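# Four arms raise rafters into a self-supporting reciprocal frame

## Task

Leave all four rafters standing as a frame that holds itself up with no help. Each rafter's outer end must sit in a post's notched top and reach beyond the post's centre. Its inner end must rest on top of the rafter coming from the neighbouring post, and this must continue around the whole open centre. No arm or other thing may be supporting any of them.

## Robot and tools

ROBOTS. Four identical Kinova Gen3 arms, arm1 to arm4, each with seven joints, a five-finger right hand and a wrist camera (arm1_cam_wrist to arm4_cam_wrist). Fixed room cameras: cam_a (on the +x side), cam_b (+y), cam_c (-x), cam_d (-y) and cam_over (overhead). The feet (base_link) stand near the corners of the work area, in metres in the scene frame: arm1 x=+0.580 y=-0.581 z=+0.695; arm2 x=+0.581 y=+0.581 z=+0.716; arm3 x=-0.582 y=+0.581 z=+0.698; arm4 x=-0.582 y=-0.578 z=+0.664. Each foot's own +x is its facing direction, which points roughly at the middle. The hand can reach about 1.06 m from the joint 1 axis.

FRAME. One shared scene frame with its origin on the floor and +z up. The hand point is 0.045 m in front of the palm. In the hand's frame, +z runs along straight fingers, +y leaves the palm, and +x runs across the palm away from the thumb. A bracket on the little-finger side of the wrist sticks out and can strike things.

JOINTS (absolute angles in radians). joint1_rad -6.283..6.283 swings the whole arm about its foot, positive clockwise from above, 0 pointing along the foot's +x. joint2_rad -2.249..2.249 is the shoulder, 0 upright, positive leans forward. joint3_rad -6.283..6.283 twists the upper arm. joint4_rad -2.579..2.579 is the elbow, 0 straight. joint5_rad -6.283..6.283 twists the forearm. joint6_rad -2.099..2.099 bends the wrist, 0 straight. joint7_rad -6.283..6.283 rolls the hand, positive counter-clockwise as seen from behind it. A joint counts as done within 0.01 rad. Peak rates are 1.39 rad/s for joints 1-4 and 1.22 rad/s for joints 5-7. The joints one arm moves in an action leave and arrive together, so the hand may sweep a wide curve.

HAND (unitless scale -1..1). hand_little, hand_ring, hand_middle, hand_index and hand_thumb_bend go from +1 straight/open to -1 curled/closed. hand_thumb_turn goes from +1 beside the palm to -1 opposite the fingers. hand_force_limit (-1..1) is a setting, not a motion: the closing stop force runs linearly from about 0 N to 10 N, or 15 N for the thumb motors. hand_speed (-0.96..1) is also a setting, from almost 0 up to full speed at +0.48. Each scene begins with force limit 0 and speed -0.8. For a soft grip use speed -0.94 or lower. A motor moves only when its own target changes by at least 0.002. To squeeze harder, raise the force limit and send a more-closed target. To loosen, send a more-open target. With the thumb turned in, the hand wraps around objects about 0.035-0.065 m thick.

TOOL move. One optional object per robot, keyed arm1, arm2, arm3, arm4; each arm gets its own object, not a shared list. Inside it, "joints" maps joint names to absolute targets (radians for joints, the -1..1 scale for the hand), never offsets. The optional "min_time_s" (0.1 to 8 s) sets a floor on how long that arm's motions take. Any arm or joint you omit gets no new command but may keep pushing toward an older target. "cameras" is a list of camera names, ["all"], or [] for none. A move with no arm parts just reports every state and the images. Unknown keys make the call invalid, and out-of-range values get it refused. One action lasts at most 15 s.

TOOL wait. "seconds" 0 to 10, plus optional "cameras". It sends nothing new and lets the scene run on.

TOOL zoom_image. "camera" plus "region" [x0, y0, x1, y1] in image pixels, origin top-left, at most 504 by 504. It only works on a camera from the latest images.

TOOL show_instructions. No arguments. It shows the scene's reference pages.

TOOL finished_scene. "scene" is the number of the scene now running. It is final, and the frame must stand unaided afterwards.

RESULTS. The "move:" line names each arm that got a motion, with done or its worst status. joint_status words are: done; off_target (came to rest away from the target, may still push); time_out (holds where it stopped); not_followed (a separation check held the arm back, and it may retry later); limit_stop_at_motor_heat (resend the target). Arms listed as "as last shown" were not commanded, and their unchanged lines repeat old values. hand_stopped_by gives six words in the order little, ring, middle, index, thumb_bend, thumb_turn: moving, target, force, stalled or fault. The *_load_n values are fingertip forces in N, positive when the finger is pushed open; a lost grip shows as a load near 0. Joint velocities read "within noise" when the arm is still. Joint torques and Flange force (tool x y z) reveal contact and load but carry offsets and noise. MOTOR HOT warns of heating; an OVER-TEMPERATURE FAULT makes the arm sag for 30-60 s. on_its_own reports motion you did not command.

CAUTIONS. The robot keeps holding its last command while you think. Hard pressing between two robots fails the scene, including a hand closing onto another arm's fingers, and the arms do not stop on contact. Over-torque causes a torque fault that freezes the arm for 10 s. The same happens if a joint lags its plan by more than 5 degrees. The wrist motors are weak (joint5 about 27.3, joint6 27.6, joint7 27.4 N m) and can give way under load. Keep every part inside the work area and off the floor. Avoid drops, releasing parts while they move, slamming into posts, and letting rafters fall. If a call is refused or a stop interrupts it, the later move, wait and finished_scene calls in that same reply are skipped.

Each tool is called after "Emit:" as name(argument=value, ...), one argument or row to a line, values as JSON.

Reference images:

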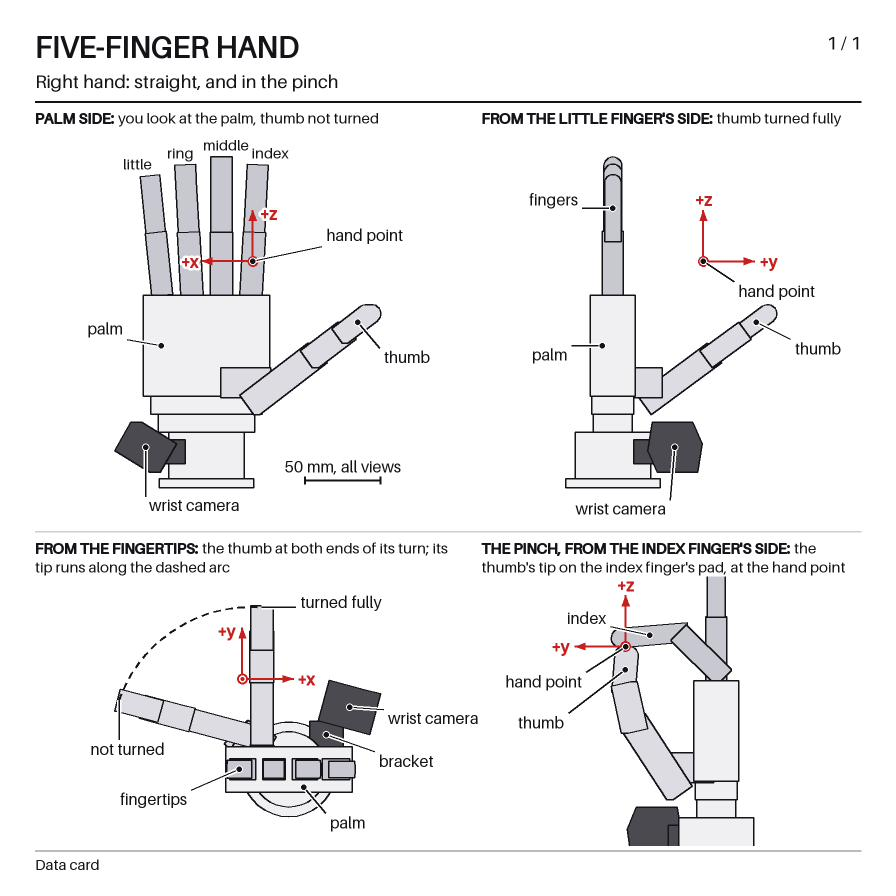

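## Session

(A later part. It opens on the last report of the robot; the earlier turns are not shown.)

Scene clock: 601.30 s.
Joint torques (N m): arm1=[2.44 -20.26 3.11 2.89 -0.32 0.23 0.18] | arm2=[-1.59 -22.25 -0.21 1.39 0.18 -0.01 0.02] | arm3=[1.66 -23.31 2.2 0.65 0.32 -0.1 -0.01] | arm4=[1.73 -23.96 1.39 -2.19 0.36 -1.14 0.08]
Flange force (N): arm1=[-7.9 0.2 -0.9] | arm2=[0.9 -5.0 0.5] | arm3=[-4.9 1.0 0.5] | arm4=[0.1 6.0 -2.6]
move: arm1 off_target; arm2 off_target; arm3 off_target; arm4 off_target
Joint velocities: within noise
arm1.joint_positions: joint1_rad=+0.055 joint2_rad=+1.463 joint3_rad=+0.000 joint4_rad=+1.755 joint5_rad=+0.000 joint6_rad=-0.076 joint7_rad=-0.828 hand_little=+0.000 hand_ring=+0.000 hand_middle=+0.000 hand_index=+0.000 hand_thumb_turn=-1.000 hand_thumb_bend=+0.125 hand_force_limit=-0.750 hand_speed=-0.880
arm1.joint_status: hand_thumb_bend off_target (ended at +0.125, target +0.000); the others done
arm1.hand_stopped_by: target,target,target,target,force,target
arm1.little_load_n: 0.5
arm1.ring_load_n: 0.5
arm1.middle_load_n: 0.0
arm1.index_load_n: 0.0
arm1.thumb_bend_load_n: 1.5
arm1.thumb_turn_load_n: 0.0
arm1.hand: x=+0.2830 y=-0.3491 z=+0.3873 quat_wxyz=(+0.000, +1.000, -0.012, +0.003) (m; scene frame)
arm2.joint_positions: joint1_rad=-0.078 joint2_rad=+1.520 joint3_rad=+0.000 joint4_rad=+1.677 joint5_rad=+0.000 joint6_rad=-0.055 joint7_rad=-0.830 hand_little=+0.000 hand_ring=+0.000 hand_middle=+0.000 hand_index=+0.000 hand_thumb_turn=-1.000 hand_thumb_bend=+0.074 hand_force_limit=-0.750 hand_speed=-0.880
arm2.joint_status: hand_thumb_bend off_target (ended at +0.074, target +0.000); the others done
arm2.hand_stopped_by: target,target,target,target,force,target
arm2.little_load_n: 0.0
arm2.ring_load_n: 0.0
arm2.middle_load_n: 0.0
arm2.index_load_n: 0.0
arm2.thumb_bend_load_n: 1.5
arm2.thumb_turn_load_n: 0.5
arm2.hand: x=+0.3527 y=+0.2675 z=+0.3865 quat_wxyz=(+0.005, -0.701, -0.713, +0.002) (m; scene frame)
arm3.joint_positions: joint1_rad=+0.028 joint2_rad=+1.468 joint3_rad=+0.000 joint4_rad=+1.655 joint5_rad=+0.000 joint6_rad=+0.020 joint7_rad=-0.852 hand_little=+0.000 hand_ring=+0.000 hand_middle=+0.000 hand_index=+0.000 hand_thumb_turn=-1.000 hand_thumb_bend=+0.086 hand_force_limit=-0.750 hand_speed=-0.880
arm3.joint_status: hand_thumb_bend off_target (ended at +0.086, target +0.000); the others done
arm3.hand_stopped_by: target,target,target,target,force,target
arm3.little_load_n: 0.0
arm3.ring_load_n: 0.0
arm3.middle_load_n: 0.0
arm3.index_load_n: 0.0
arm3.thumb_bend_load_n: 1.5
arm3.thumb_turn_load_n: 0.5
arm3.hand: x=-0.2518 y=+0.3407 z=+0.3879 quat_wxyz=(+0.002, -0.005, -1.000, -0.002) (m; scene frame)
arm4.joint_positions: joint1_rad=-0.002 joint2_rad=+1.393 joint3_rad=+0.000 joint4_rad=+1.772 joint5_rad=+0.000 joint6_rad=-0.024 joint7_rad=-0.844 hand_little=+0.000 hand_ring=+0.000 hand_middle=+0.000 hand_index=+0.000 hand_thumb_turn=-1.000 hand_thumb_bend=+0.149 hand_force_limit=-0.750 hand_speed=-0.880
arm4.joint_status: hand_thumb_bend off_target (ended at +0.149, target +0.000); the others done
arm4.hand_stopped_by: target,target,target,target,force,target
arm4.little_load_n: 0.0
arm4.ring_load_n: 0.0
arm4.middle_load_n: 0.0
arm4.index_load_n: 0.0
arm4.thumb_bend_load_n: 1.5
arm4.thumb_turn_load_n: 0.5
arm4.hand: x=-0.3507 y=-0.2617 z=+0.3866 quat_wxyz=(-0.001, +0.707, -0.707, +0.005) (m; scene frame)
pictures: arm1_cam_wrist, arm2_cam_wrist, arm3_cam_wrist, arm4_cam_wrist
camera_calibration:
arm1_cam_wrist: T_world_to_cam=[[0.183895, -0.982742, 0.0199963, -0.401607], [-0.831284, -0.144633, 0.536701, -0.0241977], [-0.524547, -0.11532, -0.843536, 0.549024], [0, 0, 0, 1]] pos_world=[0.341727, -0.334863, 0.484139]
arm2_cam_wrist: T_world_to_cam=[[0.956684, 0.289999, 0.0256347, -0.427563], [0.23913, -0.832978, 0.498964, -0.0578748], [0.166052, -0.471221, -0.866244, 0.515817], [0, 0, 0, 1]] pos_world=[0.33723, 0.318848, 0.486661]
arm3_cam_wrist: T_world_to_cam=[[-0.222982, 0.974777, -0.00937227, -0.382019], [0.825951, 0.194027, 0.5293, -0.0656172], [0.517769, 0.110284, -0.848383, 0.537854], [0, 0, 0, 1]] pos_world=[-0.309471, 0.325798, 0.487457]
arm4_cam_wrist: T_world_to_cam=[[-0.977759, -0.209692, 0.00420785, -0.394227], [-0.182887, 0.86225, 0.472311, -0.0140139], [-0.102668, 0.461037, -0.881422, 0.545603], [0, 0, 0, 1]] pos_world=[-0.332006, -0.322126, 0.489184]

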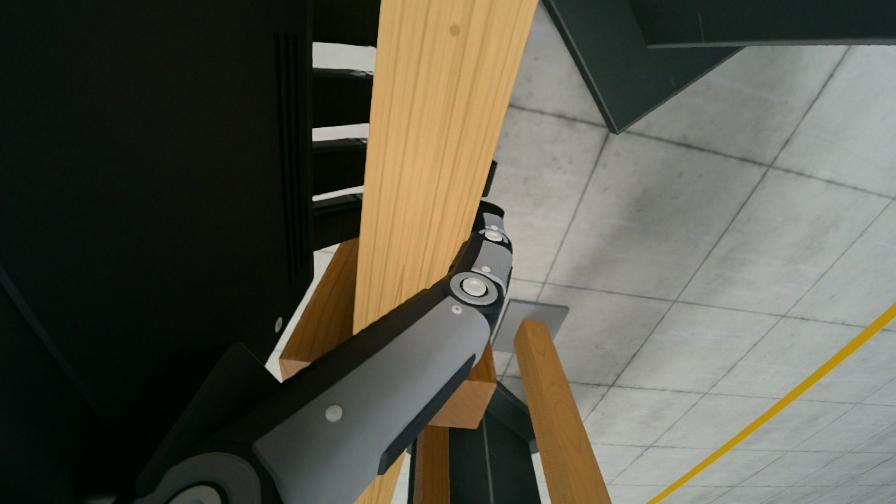

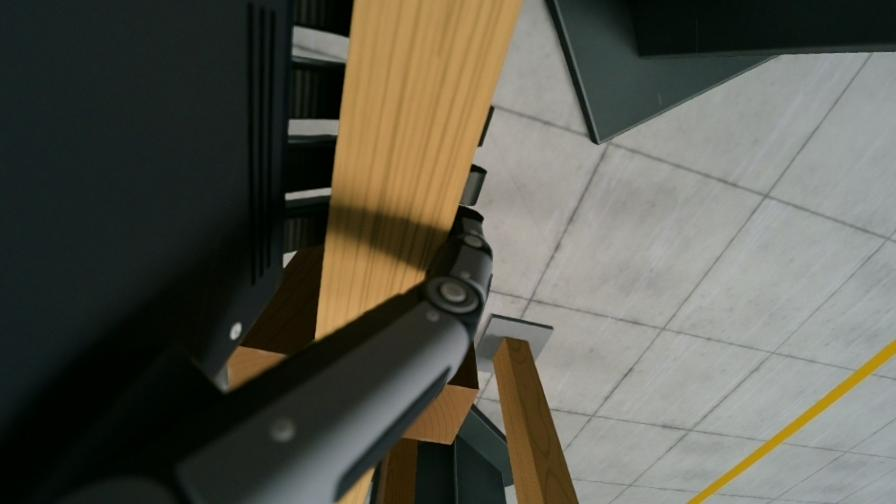

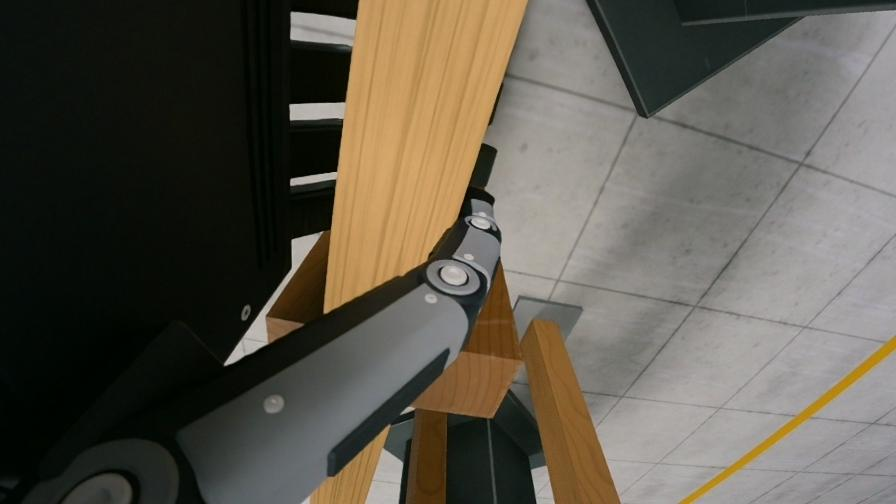

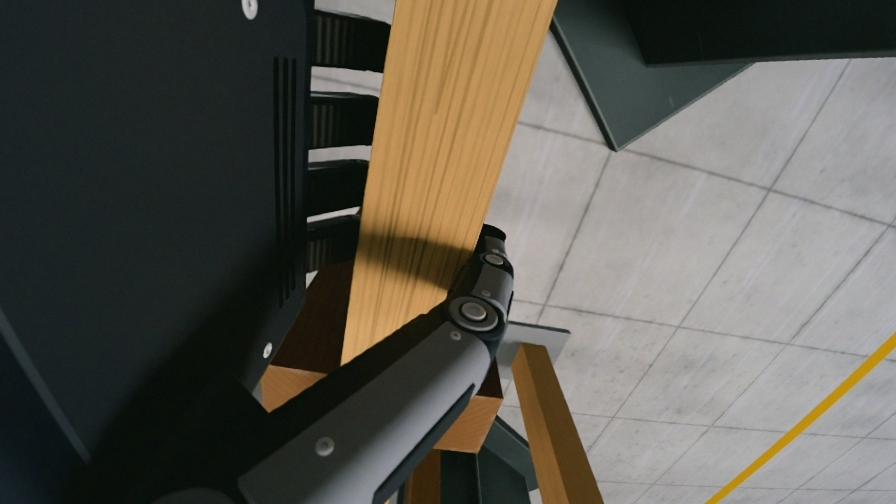

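Emit:
move(
  arm1={"joints":{"joint2_rad":1.3409,"joint4_rad":1.8496,"joint6_rad":-0.0489},"min_time_s":3},
  arm2={"joints":{"joint2_rad":1.3997,"joint4_rad":1.7793,"joint6_rad":-0.0374},"min_time_s":3},
  arm3={"joints":{"joint2_rad":1.3478,"joint4_rad":1.7483,"joint6_rad":0.0455},"min_time_s":3},
  arm4={"joints":{"joint2_rad":1.2710,"joint4_rad":1.8558,"joint6_rad":0.0148},"min_time_s":3},
  cameras=["all"],
)

Scene clock: 617.80 s.
Joint torques (N m): arm1=[2.13 -21.33 2.53 2.93 -0.22 0.34 0.18] | arm2=[-1.93 -23.77 -0.9 1.41 0.17 0.1 -0.08] | arm3=[1.35 -24.95 1.51 0.97 0.32 0.27 -0.01] | arm4=[1.37 -25.56 0.65 -2.09 0.39 -0.77 0.07]
Flange force (N): arm1=[-7.8 -0.7 2.1] | arm2=[1.5 -5.8 4.7] | arm3=[-5.1 -0.2 5.8] | arm4=[0.4 5.1 3.6]
move: arm1 done; arm2 done; arm3 done; arm4 done
Joint velocities: within noise
arm1.joint_positions: joint1_rad=+0.055 joint2_rad=+1.341 joint3_rad=+0.000 joint4_rad=+1.850 joint5_rad=+0.000 joint6_rad=-0.049 joint7_rad=-0.828 hand_little=+0.000 hand_ring=+0.000 hand_middle=+0.000 hand_index=+0.000 hand_thumb_turn=-1.000 hand_thumb_bend=+0.125 hand_force_limit=-0.750 hand_speed=-0.880
arm1.joint_status: all done
arm1.hand_stopped_by: target,target,target,target,force,target
arm1.little_load_n: 0.5
arm1.ring_load_n: 1.0
arm1.middle_load_n: 0.5
arm1.index_load_n: 0.5
arm1.thumb_bend_load_n: 1.0
arm1.thumb_turn_load_n: 0.5
arm1.hand: x=+0.2828 y=-0.3491 z=+0.4372 quat_wxyz=(+0.000, +1.000, -0.012, +0.003) (m; scene frame)
arm2.joint_positions: joint1_rad=-0.078 joint2_rad=+1.400 joint3_rad=+0.000 joint4_rad=+1.779 joint5_rad=+0.000 joint6_rad=-0.037 joint7_rad=-0.830 hand_little=+0.000 hand_ring=+0.000 hand_middle=+0.000 hand_index=+0.000 hand_thumb_turn=-1.000 hand_thumb_bend=+0.074 hand_force_limit=-0.750 hand_speed=-0.880
arm2.joint_status: all done
arm2.hand_stopped_by: target,target,target,target,force,target
arm2.little_load_n: 1.0
arm2.ring_load_n: 0.5
arm2.middle_load_n: 0.0
arm2.index_load_n: 1.0
arm2.thumb_bend_load_n: 2.0
arm2.thumb_turn_load_n: 0.5
arm2.hand: x=+0.3531 y=+0.2673 z=+0.4365 quat_wxyz=(+0.005, -0.701, -0.713, +0.002) (m; scene frame)
arm3.joint_positions: joint1_rad=+0.028 joint2_rad=+1.348 joint3_rad=+0.000 joint4_rad=+1.748 joint5_rad=+0.000 joint6_rad=+0.045 joint7_rad=-0.852 hand_little=+0.000 hand_ring=+0.000 hand_middle=+0.000 hand_index=+0.000 hand_thumb_turn=-1.000 hand_thumb_bend=+0.085 hand_force_limit=-0.750 hand_speed=-0.880
arm3.joint_status: all done
arm3.hand_stopped_by: target,target,target,target,force,target
arm3.little_load_n: 0.5
arm3.ring_load_n: 0.5
arm3.middle_load_n: 0.0
arm3.index_load_n: 0.5
arm3.thumb_bend_load_n: 1.0
arm3.thumb_turn_load_n: 0.0
arm3.hand: x=-0.2517 y=+0.3405 z=+0.4378 quat_wxyz=(+0.002, -0.005, -1.000, -0.002) (m; scene frame)
arm4.joint_positions: joint1_rad=-0.002 joint2_rad=+1.271 joint3_rad=+0.000 joint4_rad=+1.856 joint5_rad=+0.000 joint6_rad=+0.015 joint7_rad=-0.844 hand_little=+0.000 hand_ring=+0.000 hand_middle=+0.000 hand_index=+0.000 hand_thumb_turn=-1.000 hand_thumb_bend=+0.148 hand_force_limit=-0.750 hand_speed=-0.880
arm4.joint_status: all done
arm4.hand_stopped_by: target,target,target,target,force,target
arm4.little_load_n: 0.5
arm4.ring_load_n: 0.5
arm4.middle_load_n: 0.0
arm4.index_load_n: 1.0
arm4.thumb_bend_load_n: 1.0
arm4.thumb_turn_load_n: 0.5
arm4.hand: x=-0.3511 y=-0.2613 z=+0.4365 quat_wxyz=(-0.001, +0.707, -0.707, +0.005) (m; scene frame)
pictures: arm1_cam_wrist, arm2_cam_wrist, arm3_cam_wrist, arm4_cam_wrist, cam_a, cam_b, cam_c, cam_d, cam_over
camera_calibration:
arm1_cam_wrist: T_world_to_cam=[[0.18388, -0.982745, 0.0200064, -0.402649], [-0.831287, -0.144615, 0.536701, -0.0512355], [-0.524547, -0.11532, -0.843535, 0.590947], [0, 0, 0, 1]] pos_world=[0.341427, -0.334963, 0.534039]
arm2_cam_wrist: T_world_to_cam=[[0.956703, 0.289943, 0.0255273, -0.429168], [0.239114, -0.832926, 0.499058, -0.0832543], [0.165961, -0.471347, -0.866192, 0.558949], [0, 0, 0, 1]] pos_world=[0.33773, 0.318548, 0.536662]
arm3_cam_wrist: T_world_to_cam=[[-0.222982, 0.974777, -0.00937227, -0.381311], [0.825951, 0.194027, 0.5293, -0.0922086], [0.517769, 0.110284, -0.848383, 0.580192], [0, 0, 0, 1]] pos_world=[-0.309271, 0.325598, 0.537457]
arm4_cam_wrist: T_world_to_cam=[[-0.977749, -0.20974, 0.0040464, -0.394691], [-0.182996, 0.862193, 0.472372, -0.0380017], [-0.102564, 0.461121, -0.88139, 0.589451], [0, 0, 0, 1]] pos_world=[-0.332406, -0.321826, 0.539084]

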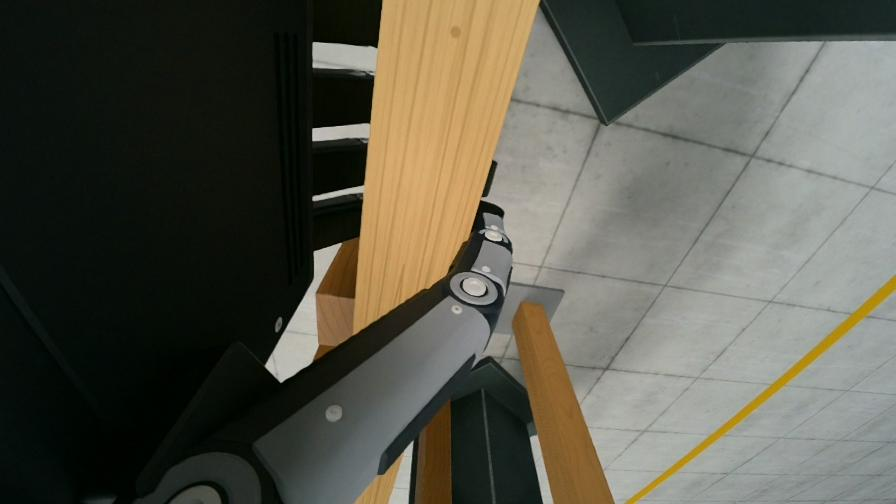

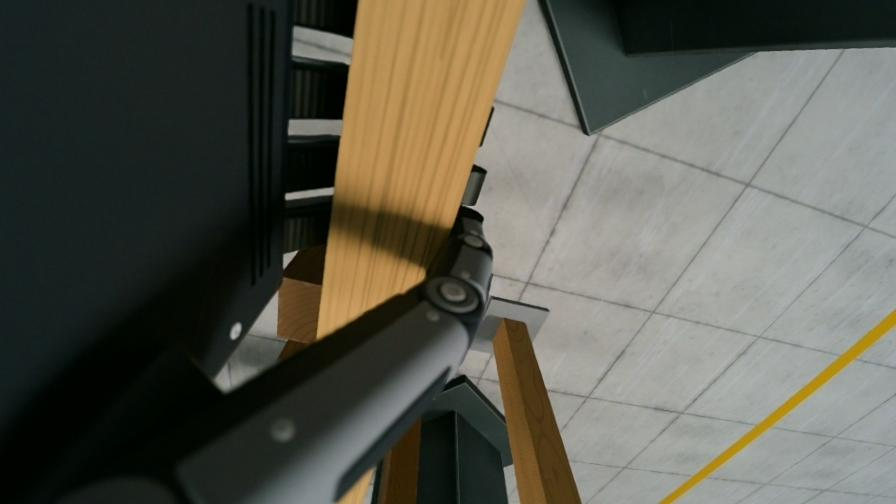

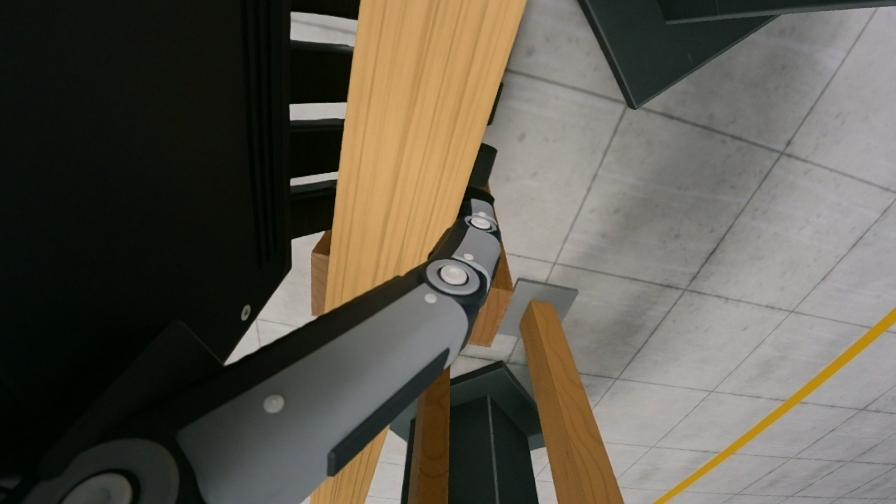

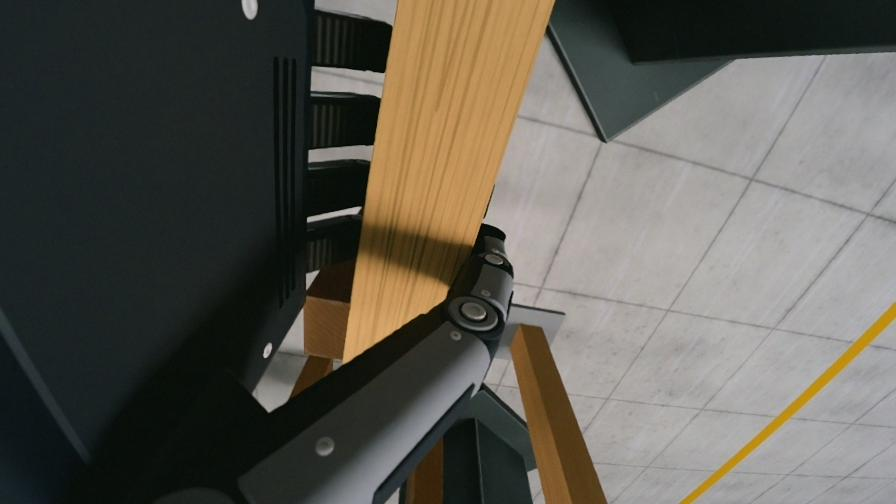

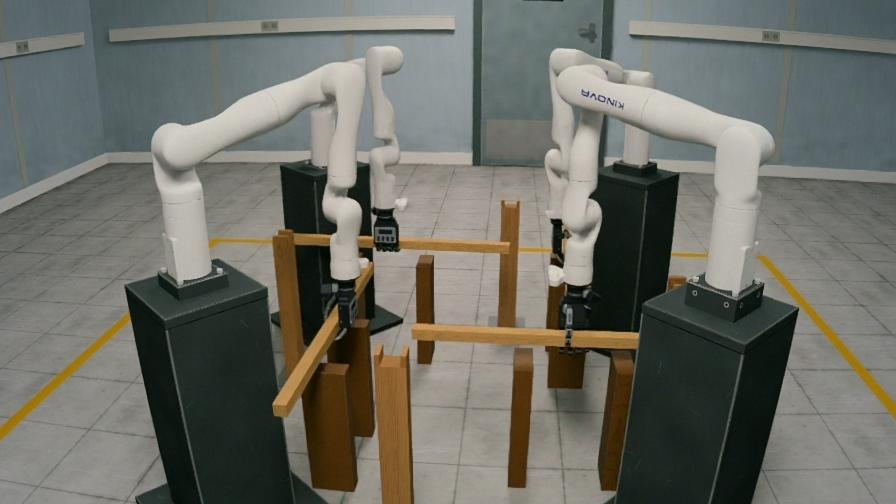

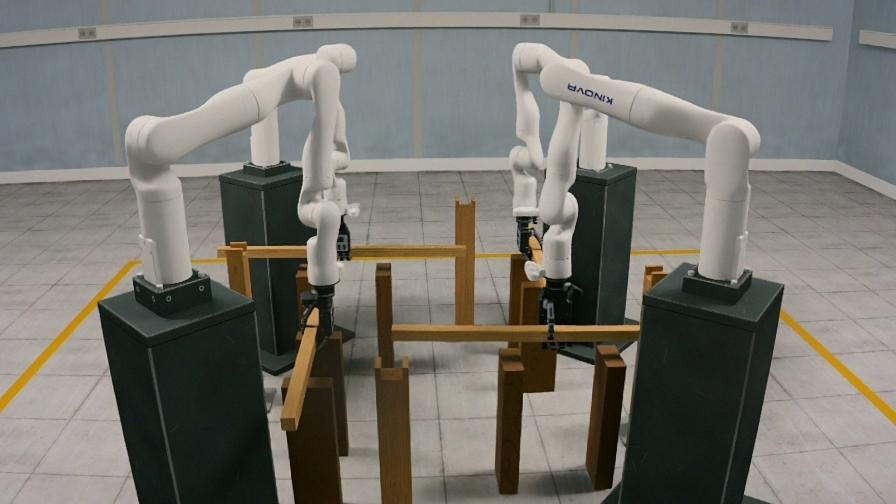

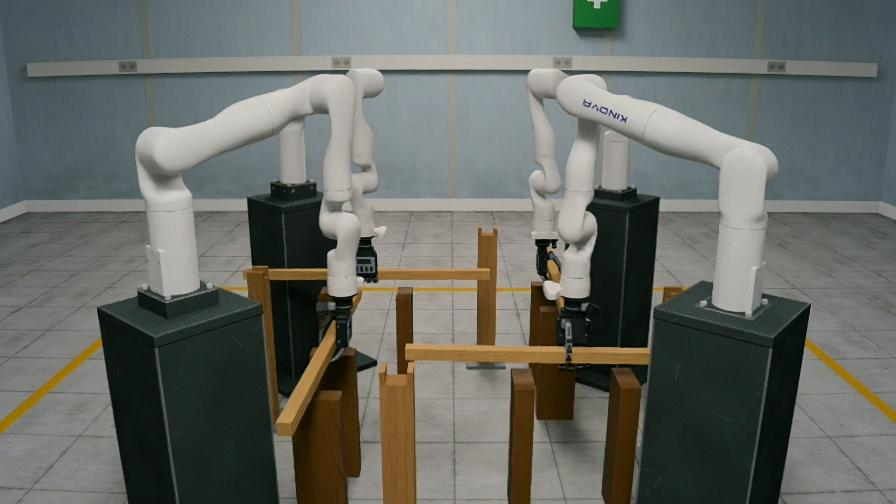

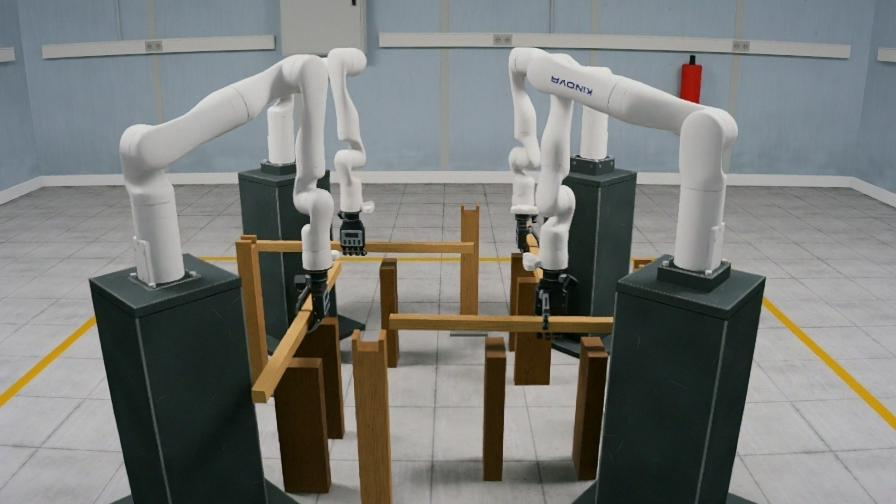

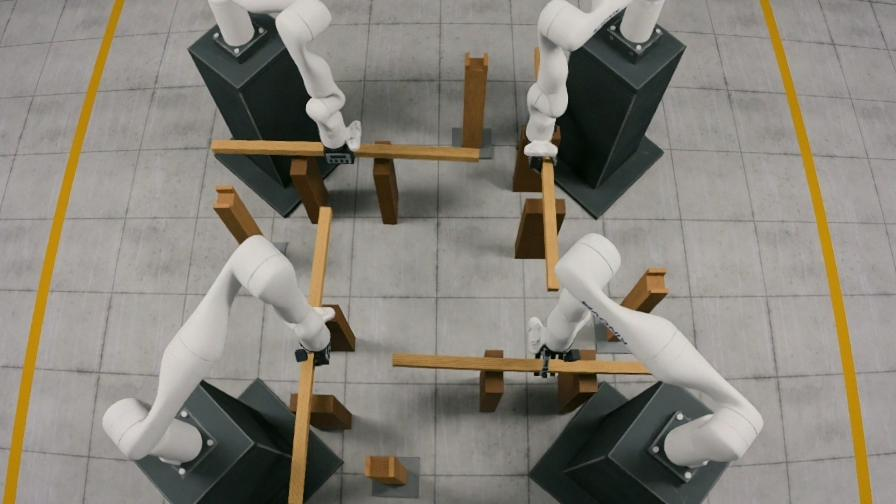

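Emit:
zoom_image(
  camera="cam_over",
  region=[380, 340, 480, 390],
)

Emit:
zoom_image(
  camera="cam_over",
  region=[510, 190, 580, 300],
)

Emit:
zoom_image(
  camera="cam_over",
  region=[200, 130, 320, 180],
)

Emit:
zoom_image(
  camera="cam_over",
  region=[360, 130, 490, 180],
)

Emit:
zoom_image(
  camera="cam_over",
  region=[280, 200, 350, 300],
)

Emit:
zoom_image(
  camera="cam_over",
  region=[270, 360, 350, 504],
)

Scaled by 5.040 from the camera's 896x504 image, which has a finer 1280x720 frame.

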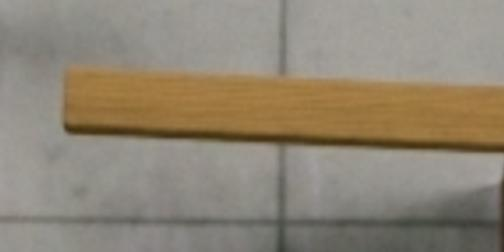

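Scaled by 4.582 from the camera's 896x504 image, which has a finer 1280x720 frame.

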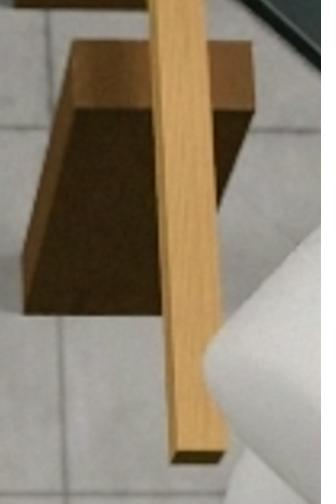

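Scaled by 4.200 from the camera's 896x504 image, which has a finer 1280x720 frame.

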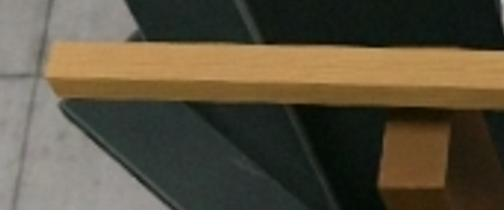

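Scaled by 3.877 from the camera's 896x504 image, which has a finer 1280x720 frame.

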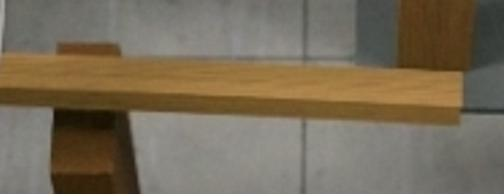

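Scaled by 5.040 from the camera's 896x504 image, which has a finer 1280x720 frame.

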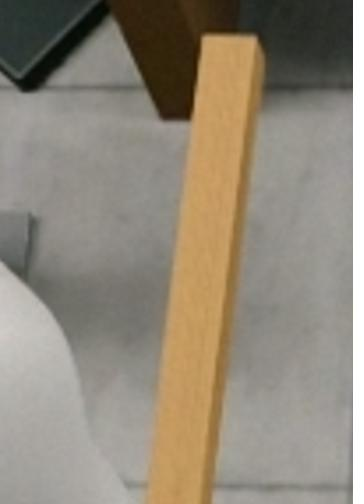

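Scaled by 3.500 from the camera's 896x504 image, which has a finer 1280x720 frame.

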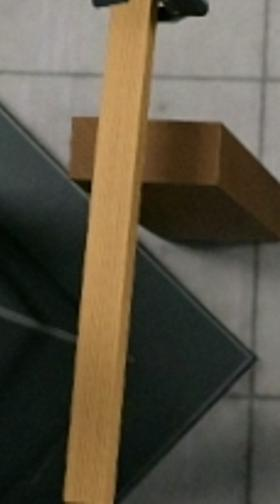

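Emit:
move(
  arm1={"joints":{"joint1_rad":0.4148,"joint2_rad":0.9741,"joint4_rad":1.5141,"joint5_rad":-0.2985,"joint6_rad":0.5967,"joint7_rad":-0.1907},"min_time_s":6},
  arm2={"joints":{"joint1_rad":0.2955,"joint2_rad":1.0325,"joint4_rad":1.4866,"joint5_rad":-0.3119,"joint6_rad":0.5651,"joint7_rad":-0.1856},"min_time_s":6},
  arm3={"joints":{"joint1_rad":0.3719,"joint2_rad":0.9973,"joint4_rad":1.4589,"joint5_rad":-0.2818,"joint6_rad":0.6188,"joint7_rad":-0.2583},"min_time_s":6},
  arm4={"joints":{"joint1_rad":0.3597,"joint2_rad":0.9274,"joint4_rad":1.5080,"joint5_rad":-0.2760,"joint6_rad":0.6432,"joint7_rad":-0.2403},"min_time_s":6},
  cameras=["all"],
)

Scene clock: 820.50 s.
Joint torques (N m): arm1=[2.13 -25.76 1.96 -5.04 -0.69 0.29 0.16] | arm2=[-2.04 -28.42 -1.47 -6.73 -0.23 0.01 -0.08] | arm3=[1.38 -29.03 1.03 -6.72 -0.13 0.13 -0.05] | arm4=[1.33 -29.64 0.18 -10.27 -0.02 -0.87 0.04]
Flange force (N): arm1=[-5.4 -3.5 1.0] | arm2=[3.3 -3.8 2.8] | arm3=[-3.1 -2.8 4.5] | arm4=[0.6 4.6 4.8]
move: arm1 done; arm2 done; arm3 done; arm4 done
Joint velocities: within noise
arm1.joint_positions: joint1_rad=+0.415 joint2_rad=+0.974 joint3_rad=+0.000 joint4_rad=+1.514 joint5_rad=-0.299 joint6_rad=+0.597 joint7_rad=-0.191 hand_little=+0.000 hand_ring=+0.000 hand_middle=+0.000 hand_index=+0.000 hand_thumb_turn=-1.000 hand_thumb_bend=+0.125 hand_force_limit=-0.750 hand_speed=-0.880
arm1.joint_status: all done
arm1.hand_stopped_by: target,target,target,target,force,target
arm1.little_load_n: 0.5
arm1.ring_load_n: 1.0
arm1.middle_load_n: 0.0
arm1.index_load_n: 1.0
arm1.thumb_bend_load_n: 1.0
arm1.thumb_turn_load_n: 0.0
arm1.hand: x=+0.2831 y=-0.1449 z=+0.6530 quat_wxyz=(+0.001, +0.996, +0.005, -0.088) (m; scene frame)
arm2.joint_positions: joint1_rad=+0.295 joint2_rad=+1.033 joint3_rad=+0.000 joint4_rad=+1.487 joint5_rad=-0.312 joint6_rad=+0.565 joint7_rad=-0.186 hand_little=+0.000 hand_ring=+0.000 hand_middle=+0.000 hand_index=+0.000 hand_thumb_turn=-1.000 hand_thumb_bend=+0.074 hand_force_limit=-0.750 hand_speed=-0.880
arm2.joint_status: all done
arm2.hand_stopped_by: target,target,target,target,force,target
arm2.little_load_n: 1.0
arm2.ring_load_n: 0.5
arm2.middle_load_n: 0.0
arm2.index_load_n: 0.5
arm2.thumb_bend_load_n: 2.0
arm2.thumb_turn_load_n: 0.5
arm2.hand: x=+0.1467 y=+0.2682 z=+0.6522 quat_wxyz=(-0.061, -0.694, -0.714, +0.065) (m; scene frame)
arm3.joint_positions: joint1_rad=+0.372 joint2_rad=+0.997 joint3_rad=+0.000 joint4_rad=+1.459 joint5_rad=-0.282 joint6_rad=+0.619 joint7_rad=-0.258 hand_little=+0.000 hand_ring=+0.000 hand_middle=+0.000 hand_index=+0.000 hand_thumb_turn=-1.000 hand_thumb_bend=+0.085 hand_force_limit=-0.750 hand_speed=-0.880
arm3.joint_status: all done
arm3.hand_stopped_by: target,target,target,target,force,target
arm3.little_load_n: 0.5
arm3.ring_load_n: 0.5
arm3.middle_load_n: 0.0
arm3.index_load_n: 0.5
arm3.thumb_bend_load_n: 1.0
arm3.thumb_turn_load_n: 0.0
arm3.hand: x=-0.2522 y=+0.1458 z=+0.6540 quat_wxyz=(-0.090, +0.008, -0.996, -0.003) (m; scene frame)
arm4.joint_positions: joint1_rad=+0.360 joint2_rad=+0.927 joint3_rad=+0.000 joint4_rad=+1.508 joint5_rad=-0.276 joint6_rad=+0.643 joint7_rad=-0.240 hand_little=+0.000 hand_ring=+0.000 hand_middle=+0.000 hand_index=+0.000 hand_thumb_turn=-1.000 hand_thumb_bend=+0.148 hand_force_limit=-0.750 hand_speed=-0.880
arm4.joint_status: all done
arm4.hand_stopped_by: target,target,target,target,force,target
arm4.little_load_n: 0.5
arm4.ring_load_n: 0.5
arm4.middle_load_n: 0.0
arm4.index_load_n: 0.5
arm4.thumb_bend_load_n: 0.5
arm4.thumb_turn_load_n: 0.5
arm4.hand: x=-0.1537 y=-0.2624 z=+0.6525 quat_wxyz=(-0.065, +0.714, -0.695, -0.061) (m; scene frame)
pictures: arm1_cam_wrist, arm2_cam_wrist, arm3_cam_wrist, arm4_cam_wrist, cam_a, cam_b, cam_c, cam_d, cam_over
camera_calibration:
arm1_cam_wrist: T_world_to_cam=[[0.217824, -0.975824, -0.0178803, -0.19015], [-0.714313, -0.17188, 0.678391, -0.26677], [-0.665064, -0.134998, -0.734483, 0.762479], [0, 0, 0, 1]] pos_world=[0.357959, -0.128472, 0.737603]
arm2_cam_wrist: T_world_to_cam=[[0.952898, 0.302285, -0.0246802, -0.207437], [0.246675, -0.725106, 0.64294, -0.26456], [0.176455, -0.618745, -0.765519, 0.752912], [0, 0, 0, 1]] pos_world=[0.130071, 0.336731, 0.741344]
arm3_cam_wrist: T_world_to_cam=[[-0.241099, 0.969159, -0.0510197, -0.16618], [0.710842, 0.21214, 0.670597, -0.292447], [0.660738, 0.125413, -0.740066, 0.748331], [0, 0, 0, 1]] pos_world=[-0.326633, 0.129244, 0.74145]
arm4_cam_wrist: T_world_to_cam=[[-0.971683, -0.233816, -0.0341003, -0.183245], [-0.20386, 0.75658, 0.621312, -0.231098], [-0.119473, 0.610669, -0.782821, 0.772776], [0, 0, 0, 1]] pos_world=[-0.132841, -0.339912, 0.742281]

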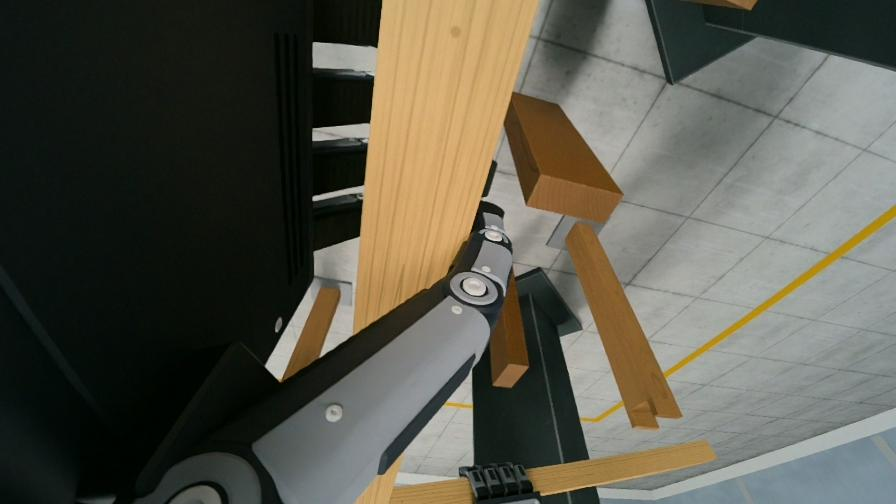

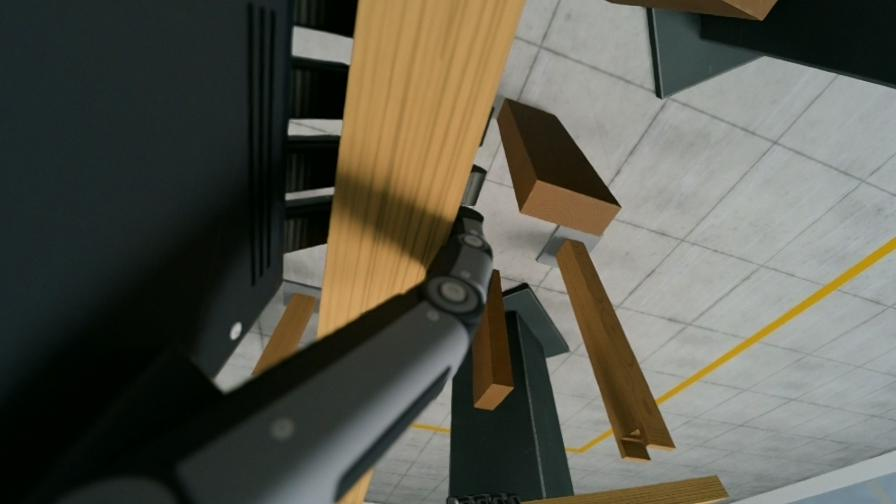

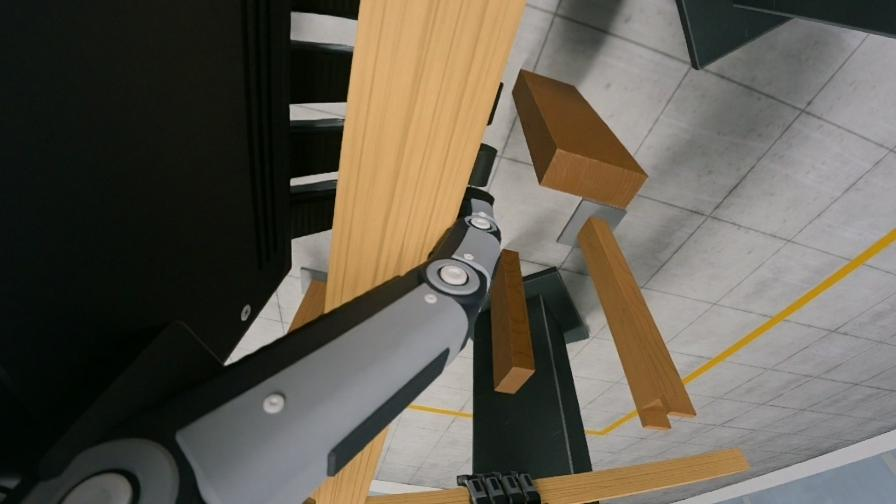

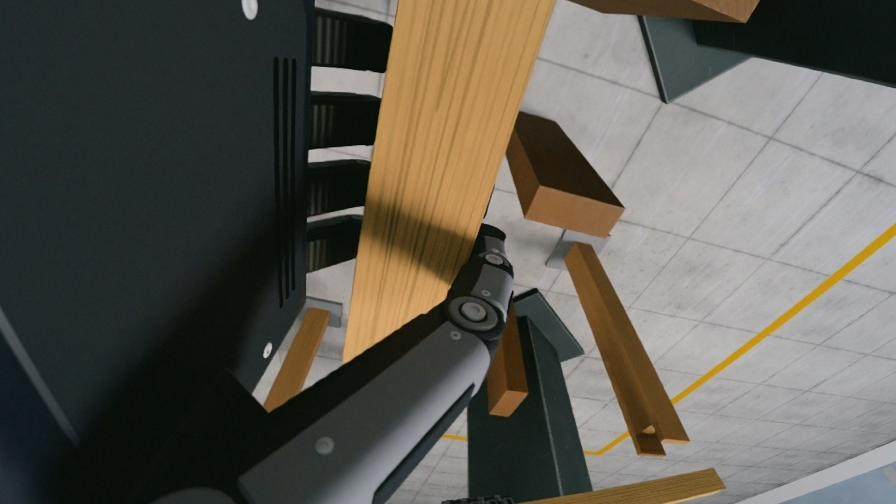

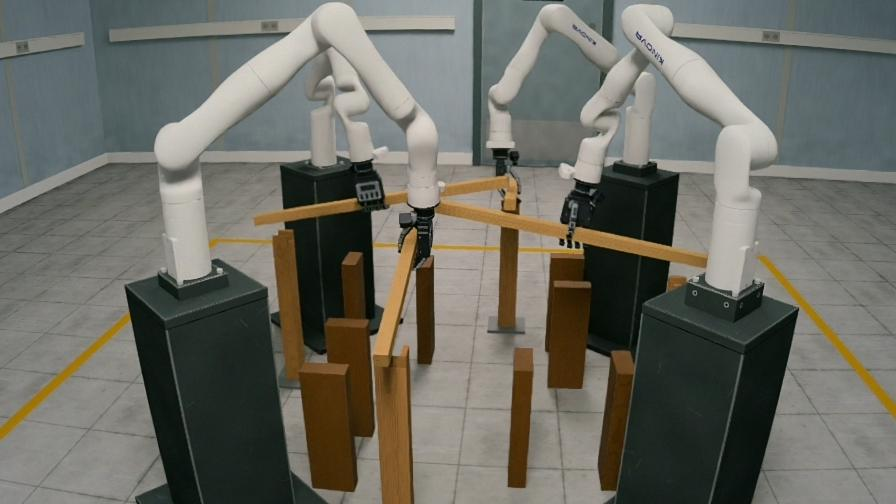

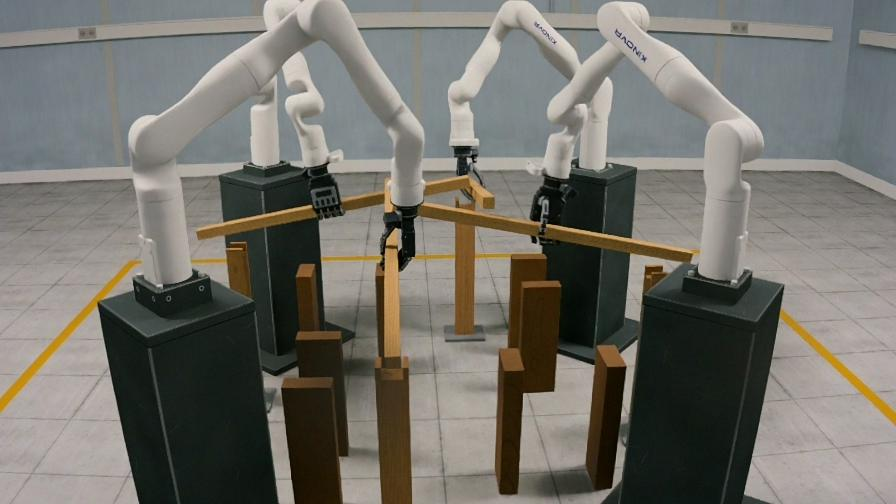

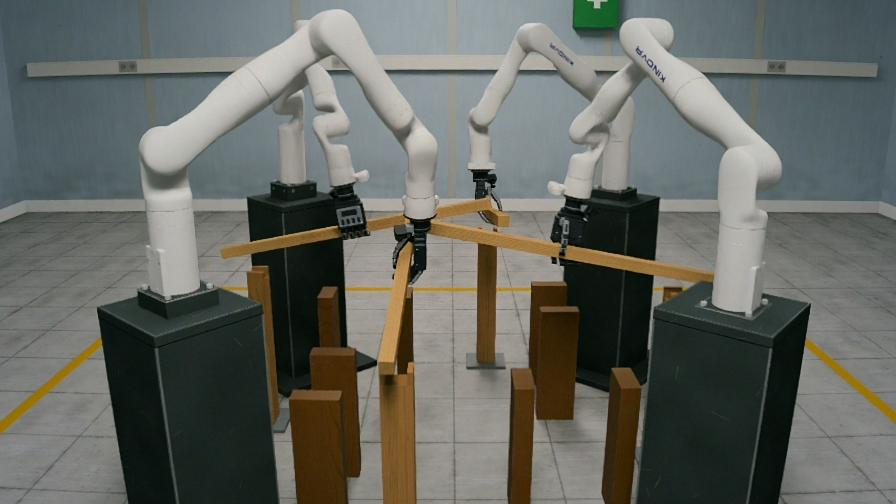

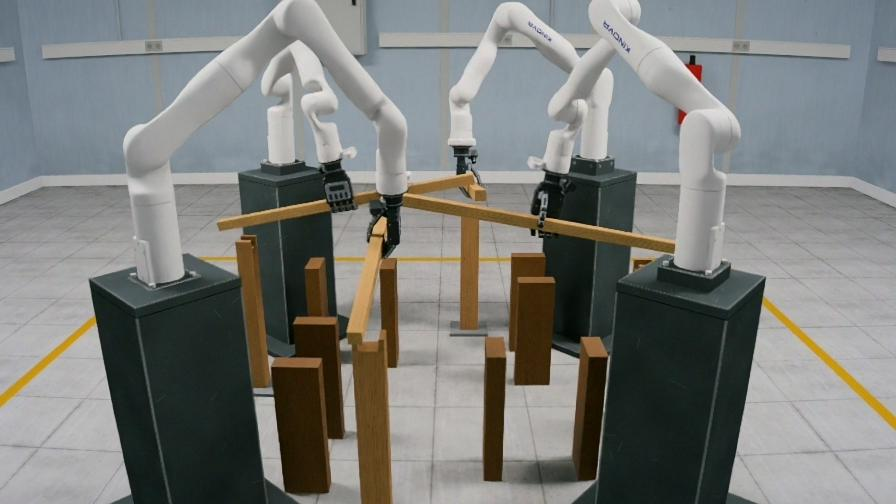

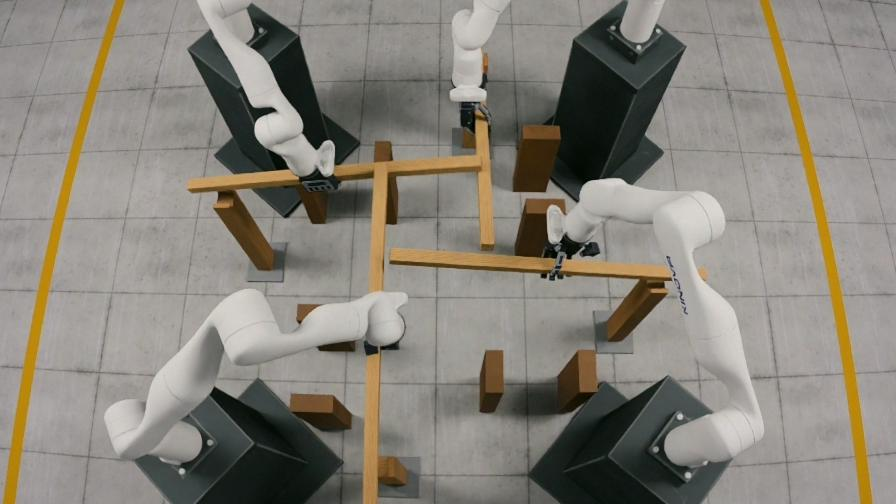

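Emit:
zoom_image(
  camera="cam_a",
  region=[350, 230, 450, 400],
)

Emit:
zoom_image(
  camera="cam_b",
  region=[350, 230, 450, 400],
)

Emit:
zoom_image(
  camera="cam_c",
  region=[350, 240, 450, 410],
)

Emit:
zoom_image(
  camera="cam_d",
  region=[330, 210, 430, 380],
)

Emit:
zoom_image(
  camera="cam_over",
  region=[360, 140, 500, 280],
)

Scaled by 2.965 from the camera's 896x504 image, which has a finer 1280x720 frame.

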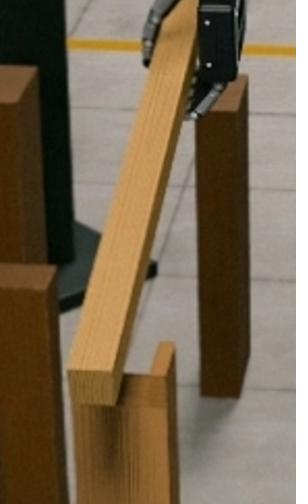

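Scaled by 2.965 from the camera's 896x504 image, which has a finer 1280x720 frame.

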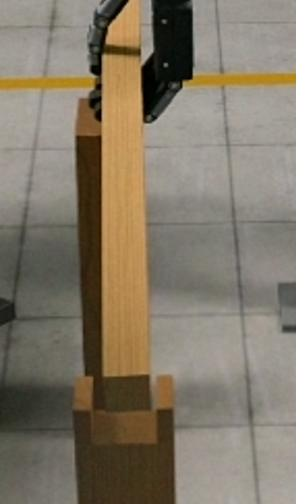

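Scaled by 2.965 from the camera's 896x504 image, which has a finer 1280x720 frame.

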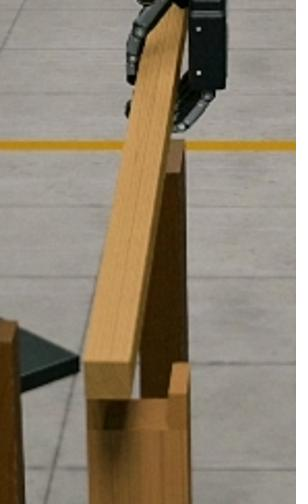

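Scaled by 2.965 from the camera's 896x504 image, which has a finer 1280x720 frame.

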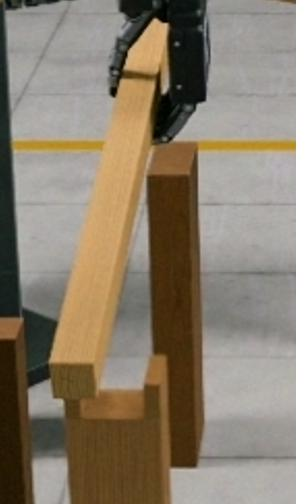

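Scaled by 3.600 from the camera's 896x504 image, which has a finer 1280x720 frame.

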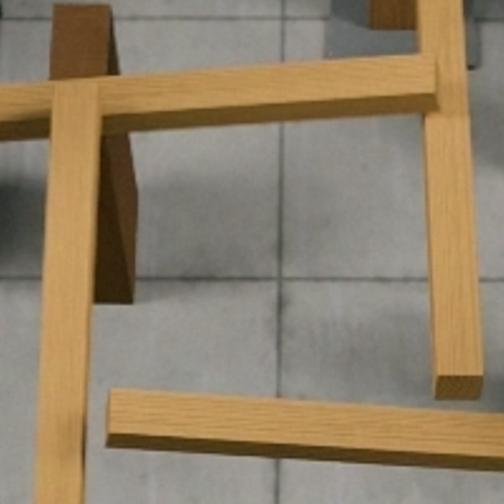

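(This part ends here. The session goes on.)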